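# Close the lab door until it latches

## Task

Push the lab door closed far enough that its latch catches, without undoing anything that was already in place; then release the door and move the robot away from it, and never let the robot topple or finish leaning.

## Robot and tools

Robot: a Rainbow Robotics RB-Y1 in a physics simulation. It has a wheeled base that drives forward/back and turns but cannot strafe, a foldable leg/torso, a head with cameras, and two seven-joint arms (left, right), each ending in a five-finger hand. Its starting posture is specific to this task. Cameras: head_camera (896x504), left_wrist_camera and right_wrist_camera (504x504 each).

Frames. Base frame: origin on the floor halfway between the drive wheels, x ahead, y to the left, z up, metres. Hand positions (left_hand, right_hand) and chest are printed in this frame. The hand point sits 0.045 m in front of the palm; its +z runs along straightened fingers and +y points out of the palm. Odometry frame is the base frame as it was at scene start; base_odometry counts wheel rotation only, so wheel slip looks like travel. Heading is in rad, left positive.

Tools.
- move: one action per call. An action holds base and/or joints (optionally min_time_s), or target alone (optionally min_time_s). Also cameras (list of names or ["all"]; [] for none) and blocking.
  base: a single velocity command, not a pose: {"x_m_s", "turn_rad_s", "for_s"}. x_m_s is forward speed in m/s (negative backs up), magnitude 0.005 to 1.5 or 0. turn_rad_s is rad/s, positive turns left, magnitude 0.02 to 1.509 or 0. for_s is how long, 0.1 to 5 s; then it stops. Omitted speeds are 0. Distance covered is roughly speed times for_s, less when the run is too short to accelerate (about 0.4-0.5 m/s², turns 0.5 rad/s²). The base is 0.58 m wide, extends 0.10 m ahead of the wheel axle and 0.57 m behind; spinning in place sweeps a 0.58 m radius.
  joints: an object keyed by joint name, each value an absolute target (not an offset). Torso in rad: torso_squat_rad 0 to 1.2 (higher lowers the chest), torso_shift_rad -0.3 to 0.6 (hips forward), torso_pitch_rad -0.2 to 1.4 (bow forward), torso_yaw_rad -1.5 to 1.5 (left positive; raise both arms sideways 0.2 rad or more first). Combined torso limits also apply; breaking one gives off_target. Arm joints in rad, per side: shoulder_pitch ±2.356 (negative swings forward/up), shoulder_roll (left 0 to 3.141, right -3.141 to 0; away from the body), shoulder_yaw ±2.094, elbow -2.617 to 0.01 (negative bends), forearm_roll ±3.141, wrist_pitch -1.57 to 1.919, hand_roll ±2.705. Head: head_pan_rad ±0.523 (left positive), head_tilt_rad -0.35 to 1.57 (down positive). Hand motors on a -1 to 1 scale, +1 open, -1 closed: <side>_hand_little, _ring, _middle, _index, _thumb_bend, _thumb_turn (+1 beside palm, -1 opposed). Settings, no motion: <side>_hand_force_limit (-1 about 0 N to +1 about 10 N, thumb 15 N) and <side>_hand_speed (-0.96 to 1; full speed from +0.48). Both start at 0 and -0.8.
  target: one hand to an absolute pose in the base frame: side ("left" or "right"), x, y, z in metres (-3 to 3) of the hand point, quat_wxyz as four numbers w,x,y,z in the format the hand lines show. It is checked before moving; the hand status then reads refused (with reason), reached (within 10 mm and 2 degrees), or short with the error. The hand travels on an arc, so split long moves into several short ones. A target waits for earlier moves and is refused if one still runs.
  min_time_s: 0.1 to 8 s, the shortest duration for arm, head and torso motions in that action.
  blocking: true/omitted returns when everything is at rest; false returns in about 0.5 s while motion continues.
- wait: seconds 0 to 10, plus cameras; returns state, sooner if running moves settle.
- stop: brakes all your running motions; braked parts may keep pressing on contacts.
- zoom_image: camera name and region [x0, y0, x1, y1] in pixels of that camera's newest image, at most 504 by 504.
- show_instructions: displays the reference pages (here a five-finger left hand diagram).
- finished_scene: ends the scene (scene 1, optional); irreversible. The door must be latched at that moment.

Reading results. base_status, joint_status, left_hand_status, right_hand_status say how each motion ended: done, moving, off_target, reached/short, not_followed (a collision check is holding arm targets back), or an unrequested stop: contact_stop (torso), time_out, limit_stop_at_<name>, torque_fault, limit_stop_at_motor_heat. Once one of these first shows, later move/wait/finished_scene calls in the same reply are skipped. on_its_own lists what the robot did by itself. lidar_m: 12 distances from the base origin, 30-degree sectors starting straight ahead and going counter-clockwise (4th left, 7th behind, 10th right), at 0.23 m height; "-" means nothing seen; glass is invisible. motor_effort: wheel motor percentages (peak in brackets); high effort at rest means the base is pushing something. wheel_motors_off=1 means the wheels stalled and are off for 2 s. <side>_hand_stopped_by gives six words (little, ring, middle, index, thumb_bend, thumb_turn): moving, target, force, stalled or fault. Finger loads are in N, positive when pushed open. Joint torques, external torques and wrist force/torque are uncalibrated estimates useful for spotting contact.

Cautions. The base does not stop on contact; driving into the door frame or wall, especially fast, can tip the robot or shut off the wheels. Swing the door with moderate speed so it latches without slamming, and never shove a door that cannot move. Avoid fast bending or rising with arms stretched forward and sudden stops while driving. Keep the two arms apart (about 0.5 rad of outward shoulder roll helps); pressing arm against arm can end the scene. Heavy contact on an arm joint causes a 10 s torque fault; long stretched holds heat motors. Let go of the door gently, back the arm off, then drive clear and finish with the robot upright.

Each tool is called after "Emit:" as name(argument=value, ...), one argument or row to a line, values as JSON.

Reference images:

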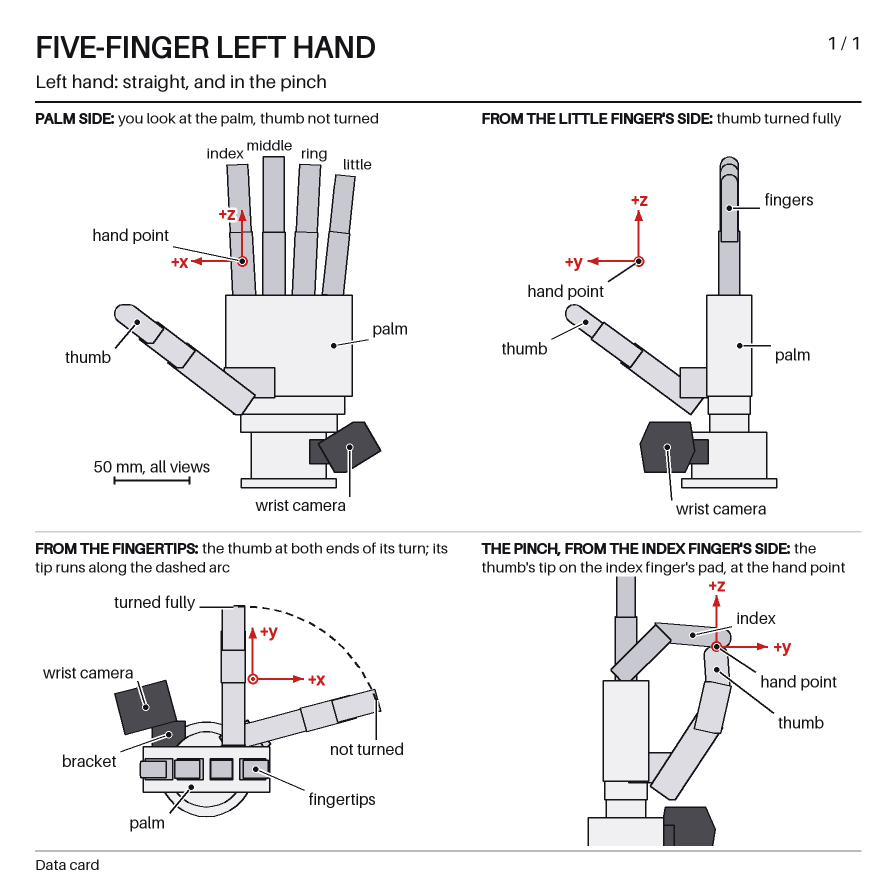

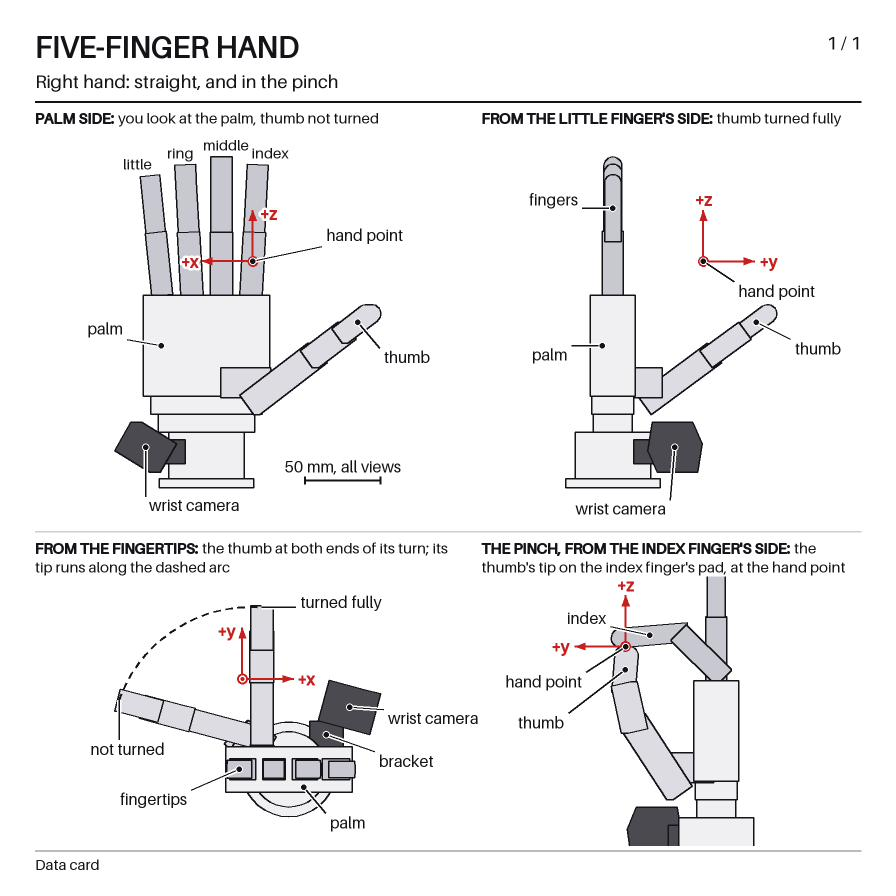

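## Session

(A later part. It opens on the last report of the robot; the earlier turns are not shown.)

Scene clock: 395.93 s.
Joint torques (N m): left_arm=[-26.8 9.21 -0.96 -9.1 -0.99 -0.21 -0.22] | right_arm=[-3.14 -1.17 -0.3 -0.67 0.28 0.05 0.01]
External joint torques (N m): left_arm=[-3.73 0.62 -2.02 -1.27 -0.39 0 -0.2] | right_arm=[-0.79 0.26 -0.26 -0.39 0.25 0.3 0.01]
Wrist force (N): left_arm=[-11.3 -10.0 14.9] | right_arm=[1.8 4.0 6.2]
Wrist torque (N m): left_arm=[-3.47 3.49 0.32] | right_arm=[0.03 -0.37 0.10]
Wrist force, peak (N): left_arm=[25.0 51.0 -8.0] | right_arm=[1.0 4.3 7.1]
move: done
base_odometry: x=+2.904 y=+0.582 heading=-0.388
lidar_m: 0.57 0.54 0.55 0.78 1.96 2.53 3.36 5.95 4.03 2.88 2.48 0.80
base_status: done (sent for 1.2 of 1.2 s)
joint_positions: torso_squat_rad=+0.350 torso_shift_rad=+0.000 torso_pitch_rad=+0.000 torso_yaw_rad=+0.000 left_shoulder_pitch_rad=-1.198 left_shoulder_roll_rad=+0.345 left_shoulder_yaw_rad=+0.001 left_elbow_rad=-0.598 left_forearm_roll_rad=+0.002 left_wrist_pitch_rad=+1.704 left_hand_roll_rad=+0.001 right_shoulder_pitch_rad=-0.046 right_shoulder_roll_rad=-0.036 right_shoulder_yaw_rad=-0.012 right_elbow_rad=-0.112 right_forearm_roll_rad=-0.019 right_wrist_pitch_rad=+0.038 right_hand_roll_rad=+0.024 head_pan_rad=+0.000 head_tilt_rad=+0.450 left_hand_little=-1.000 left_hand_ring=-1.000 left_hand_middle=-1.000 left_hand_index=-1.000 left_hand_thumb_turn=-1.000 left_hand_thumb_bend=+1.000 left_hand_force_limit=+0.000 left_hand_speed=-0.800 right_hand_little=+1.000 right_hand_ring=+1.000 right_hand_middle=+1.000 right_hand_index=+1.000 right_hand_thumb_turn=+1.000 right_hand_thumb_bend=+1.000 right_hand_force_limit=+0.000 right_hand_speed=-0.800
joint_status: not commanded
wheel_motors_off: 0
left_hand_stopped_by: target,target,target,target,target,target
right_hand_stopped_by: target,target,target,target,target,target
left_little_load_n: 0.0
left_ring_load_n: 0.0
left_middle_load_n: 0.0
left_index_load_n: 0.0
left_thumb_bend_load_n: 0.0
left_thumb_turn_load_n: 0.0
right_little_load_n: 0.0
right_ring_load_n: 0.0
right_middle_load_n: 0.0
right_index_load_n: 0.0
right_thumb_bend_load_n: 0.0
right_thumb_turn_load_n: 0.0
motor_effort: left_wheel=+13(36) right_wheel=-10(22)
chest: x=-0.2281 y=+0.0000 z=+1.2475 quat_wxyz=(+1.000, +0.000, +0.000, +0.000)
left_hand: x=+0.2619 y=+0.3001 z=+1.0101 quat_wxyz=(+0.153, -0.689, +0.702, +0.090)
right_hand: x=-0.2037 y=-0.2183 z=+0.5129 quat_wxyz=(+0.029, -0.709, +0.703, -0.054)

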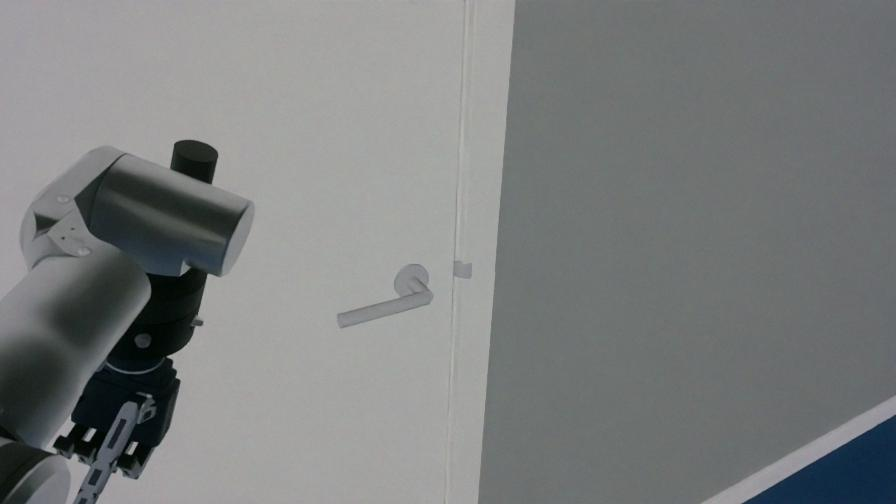

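Emit:
move(
  base={"turn_rad_s": 0.25, "for_s": 1.93},
)

Emit:
move(
  base={"x_m_s": -0.15, "for_s": 1.2},
)

Emit:
move(
  base={"turn_rad_s": 0.1, "for_s": 0.74},
  joints={"left_shoulder_pitch_rad": 0.0, "left_shoulder_roll_rad": 0.1, "left_elbow_rad": -0.26, "left_wrist_pitch_rad": 0.0, "head_tilt_rad": 0.4},
  min_time_s=3,
  cameras=["head_camera"],
)

Scene clock: 487.77 s.
Joint torques (N m): left_arm=[-25.9 9.5 -0.26 -9.07 -0.8 -0.39 -0.29] | right_arm=[-3.17 -1.36 -0.05 -0.55 0.29 -0.13 0.05]
External joint torques (N m): left_arm=[-2.84 0.9 -1.33 -1.24 -0.21 -0.19 -0.27] | right_arm=[-0.82 0.06 -0.01 -0.28 0.26 0.13 0.05]
Wrist force (N): left_arm=[-11.7 -10.1 14.5] | right_arm=[1.2 3.8 6.2]
Wrist torque (N m): left_arm=[-3.47 3.54 0.29] | right_arm=[-0.01 -0.28 0.08]
Wrist force, peak (N): left_arm=[-11.7 -10.2 15.0] | right_arm=[1.9 4.3 6.9]
move: done
base_odometry: x=+2.904 y=+0.582 heading=+0.095
lidar_m: 0.53 0.56 0.72 1.71 2.49 3.26 - 4.20 2.92 2.74 0.86 0.57
base_status: done (sent for 1.93 of 1.93 s)
joint_positions: torso_squat_rad=+0.350 torso_shift_rad=+0.000 torso_pitch_rad=+0.000 torso_yaw_rad=+0.000 left_shoulder_pitch_rad=-1.198 left_shoulder_roll_rad=+0.345 left_shoulder_yaw_rad=+0.001 left_elbow_rad=-0.598 left_forearm_roll_rad=+0.002 left_wrist_pitch_rad=+1.704 left_hand_roll_rad=+0.001 right_shoulder_pitch_rad=-0.046 right_shoulder_roll_rad=-0.036 right_shoulder_yaw_rad=-0.012 right_elbow_rad=-0.112 right_forearm_roll_rad=-0.019 right_wrist_pitch_rad=+0.038 right_hand_roll_rad=+0.024 head_pan_rad=+0.000 head_tilt_rad=+0.450 left_hand_little=-1.000 left_hand_ring=-1.000 left_hand_middle=-1.000 left_hand_index=-1.000 left_hand_thumb_turn=-1.000 left_hand_thumb_bend=+1.000 left_hand_force_limit=+0.000 left_hand_speed=-0.800 right_hand_little=+1.000 right_hand_ring=+1.000 right_hand_middle=+1.000 right_hand_index=+1.000 right_hand_thumb_turn=+1.000 right_hand_thumb_bend=+1.000 right_hand_force_limit=+0.000 right_hand_speed=-0.800
joint_status: not commanded
wheel_motors_off: 0
left_hand_stopped_by: target,target,target,target,target,target
right_hand_stopped_by: target,target,target,target,target,target
left_little_load_n: 0.0
left_ring_load_n: 0.0
left_middle_load_n: 0.0
left_index_load_n: 0.0
left_thumb_bend_load_n: 0.0
left_thumb_turn_load_n: 0.0
right_little_load_n: 0.0
right_ring_load_n: 0.0
right_middle_load_n: 0.0
right_index_load_n: 0.0
right_thumb_bend_load_n: 0.0
right_thumb_turn_load_n: 0.0
motor_effort: left_wheel=+3(33) right_wheel=+11(37)
chest: x=-0.2281 y=+0.0000 z=+1.2475 quat_wxyz=(+1.000, +0.000, +0.000, +0.000)
left_hand: x=+0.2620 y=+0.3001 z=+1.0101 quat_wxyz=(+0.153, -0.689, +0.702, +0.090)
right_hand: x=-0.2037 y=-0.2183 z=+0.5129 quat_wxyz=(+0.029, -0.709, +0.703, -0.054)
pictures: none

Scene clock: 489.77 s.
Joint torques (N m): left_arm=[-25.82 9.67 -0.39 -8.71 -0.81 -0.41 -0.35] | right_arm=[-3.31 -0.9 0.27 -0.45 0.03 0.07 -0.06]
External joint torques (N m): left_arm=[-2.76 1.08 -1.46 -0.88 -0.22 -0.2 -0.33] | right_arm=[-0.97 0.52 0.3 -0.18 -0.01 0.33 -0.06]
Wrist force (N): left_arm=[-11.7 -9.9 14.5] | right_arm=[1.6 4.2 6.1]
Wrist torque (N m): left_arm=[-3.42 3.55 0.29] | right_arm=[0.05 -0.30 0.10]
Wrist force, peak (N): left_arm=[-12.1 -10.3 14.7] | right_arm=[1.6 4.5 7.1]
move: done
base_odometry: x=+2.725 y=+0.565 heading=+0.096
lidar_m: 0.71 0.73 0.95 2.27 2.50 3.25 5.78 3.89 2.91 2.76 1.11 0.77
base_status: done (sent for 1.2 of 1.2 s)
joint_positions: torso_squat_rad=+0.350 torso_shift_rad=+0.000 torso_pitch_rad=+0.000 torso_yaw_rad=+0.000 left_shoulder_pitch_rad=-1.198 left_shoulder_roll_rad=+0.346 left_shoulder_yaw_rad=+0.001 left_elbow_rad=-0.598 left_forearm_roll_rad=+0.002 left_wrist_pitch_rad=+1.704 left_hand_roll_rad=+0.001 right_shoulder_pitch_rad=-0.046 right_shoulder_roll_rad=-0.036 right_shoulder_yaw_rad=-0.012 right_elbow_rad=-0.112 right_forearm_roll_rad=-0.019 right_wrist_pitch_rad=+0.038 right_hand_roll_rad=+0.024 head_pan_rad=+0.000 head_tilt_rad=+0.450 left_hand_little=-1.000 left_hand_ring=-1.000 left_hand_middle=-1.000 left_hand_index=-1.000 left_hand_thumb_turn=-1.000 left_hand_thumb_bend=+1.000 left_hand_force_limit=+0.000 left_hand_speed=-0.800 right_hand_little=+1.000 right_hand_ring=+1.000 right_hand_middle=+1.000 right_hand_index=+1.000 right_hand_thumb_turn=+1.000 right_hand_thumb_bend=+1.000 right_hand_force_limit=+0.000 right_hand_speed=-0.800
joint_status: not commanded
wheel_motors_off: 0
left_hand_stopped_by: target,target,target,target,target,target
right_hand_stopped_by: target,target,target,target,target,target
left_little_load_n: 0.0
left_ring_load_n: 0.0
left_middle_load_n: 0.0
left_index_load_n: 0.0
left_thumb_bend_load_n: 0.0
left_thumb_turn_load_n: 0.0
right_little_load_n: 0.0
right_ring_load_n: 0.0
right_middle_load_n: 0.0
right_index_load_n: 0.0
right_thumb_bend_load_n: 0.0
right_thumb_turn_load_n: 0.0
motor_effort: left_wheel=+10(34) right_wheel=-8(26)
chest: x=-0.2280 y=+0.0000 z=+1.2475 quat_wxyz=(+1.000, +0.000, +0.000, +0.000)
left_hand: x=+0.2620 y=+0.3002 z=+1.0101 quat_wxyz=(+0.153, -0.689, +0.702, +0.090)
right_hand: x=-0.2037 y=-0.2183 z=+0.5129 quat_wxyz=(+0.029, -0.709, +0.703, -0.054)
pictures: none

Scene clock: 493.07 s.
Joint torques (N m): left_arm=[-2.71 2.26 -1.17 -1.42 -0.13 -0.91 -0.35] | right_arm=[-2.44 -1.02 -0.56 -0.52 0.12 -0.09 0.12]
External joint torques (N m): left_arm=[-0.01 -0.52 -1.47 0.03 -0.15 -0.37 -0.35] | right_arm=[-0.09 0.4 -0.52 -0.25 0.09 0.16 0.12]
Wrist force (N): left_arm=[-13.1 -9.0 14.5] | right_arm=[1.1 3.3 6.0]
Wrist torque (N m): left_arm=[-3.39 3.66 0.19] | right_arm=[-0.11 -0.28 0.04]
Wrist force, peak (N): left_arm=[-12.6 -9.5 15.1] | right_arm=[0.7 4.8 7.2]
move: done
base_odometry: x=+2.725 y=+0.565 heading=+0.168
lidar_m: 0.71 0.75 1.03 2.42 2.54 3.45 5.65 3.88 2.87 2.75 1.04 0.73
base_status: done (sent for 0.73 of 0.73 s)
joint_positions: torso_squat_rad=+0.350 torso_shift_rad=+0.000 torso_pitch_rad=+0.000 torso_yaw_rad=+0.000 left_shoulder_pitch_rad=+0.000 left_shoulder_roll_rad=+0.100 left_shoulder_yaw_rad=+0.001 left_elbow_rad=-0.260 left_forearm_roll_rad=+0.002 left_wrist_pitch_rad=+0.000 left_hand_roll_rad=+0.001 right_shoulder_pitch_rad=-0.046 right_shoulder_roll_rad=-0.036 right_shoulder_yaw_rad=-0.012 right_elbow_rad=-0.112 right_forearm_roll_rad=-0.019 right_wrist_pitch_rad=+0.038 right_hand_roll_rad=+0.024 head_pan_rad=+0.000 head_tilt_rad=+0.400 left_hand_little=-1.000 left_hand_ring=-1.000 left_hand_middle=-1.000 left_hand_index=-1.000 left_hand_thumb_turn=-1.000 left_hand_thumb_bend=+1.000 left_hand_force_limit=+0.000 left_hand_speed=-0.800 right_hand_little=+1.000 right_hand_ring=+1.000 right_hand_middle=+1.000 right_hand_index=+1.000 right_hand_thumb_turn=+1.000 right_hand_thumb_bend=+1.000 right_hand_force_limit=+0.000 right_hand_speed=-0.800
joint_status: all done
wheel_motors_off: 0
left_hand_stopped_by: target,target,target,target,target,target
right_hand_stopped_by: target,target,target,target,target,target
left_little_load_n: 0.0
left_ring_load_n: 0.0
left_middle_load_n: 0.0
left_index_load_n: 0.0
left_thumb_bend_load_n: 0.0
left_thumb_turn_load_n: 0.0
right_little_load_n: 0.0
right_ring_load_n: 0.0
right_middle_load_n: 0.0
right_index_load_n: 0.0
right_thumb_bend_load_n: 0.0
right_thumb_turn_load_n: 0.0
motor_effort: left_wheel=-6(35) right_wheel=+18(36)
chest: x=-0.2280 y=-0.0001 z=+1.2475 quat_wxyz=(+1.000, +0.000, +0.000, +0.000)
left_hand: x=-0.1480 y=+0.2709 z=+0.5145 quat_wxyz=(+0.127, -0.697, +0.704, -0.056)
right_hand: x=-0.2037 y=-0.2183 z=+0.5129 quat_wxyz=(+0.029, -0.709, +0.703, -0.054)

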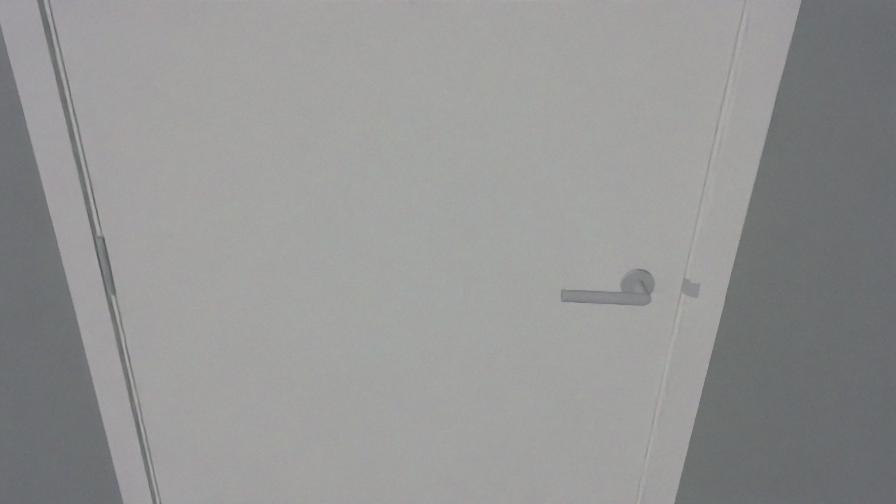

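Emit:
zoom_image(
  camera="head_camera",
  region=[620, 220, 740, 340],
)

Emit:
zoom_image(
  camera="head_camera",
  region=[40, 160, 180, 340],
)

Scaled by 4.200 from the camera's image (finer frame: 1280x720).

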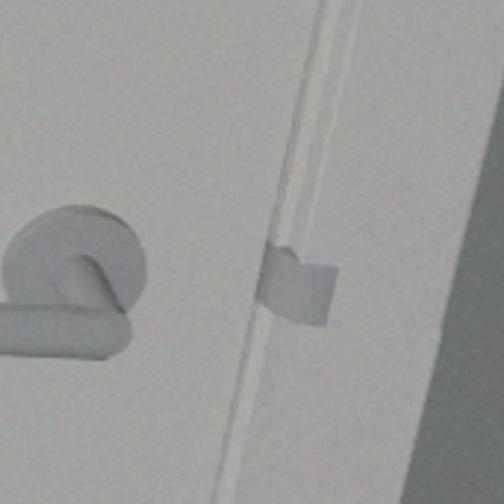

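Scaled by 2.800 from the camera's image (finer frame: 1280x720).

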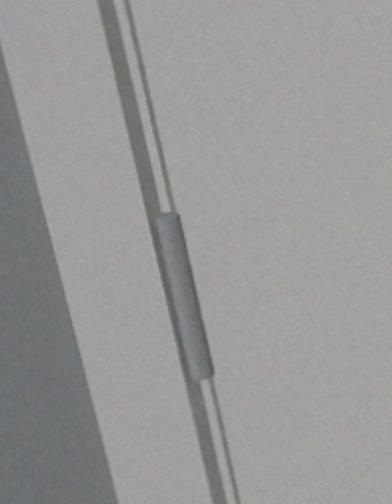

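Emit:
finished_scene(
)

The scene is finished: the task was done.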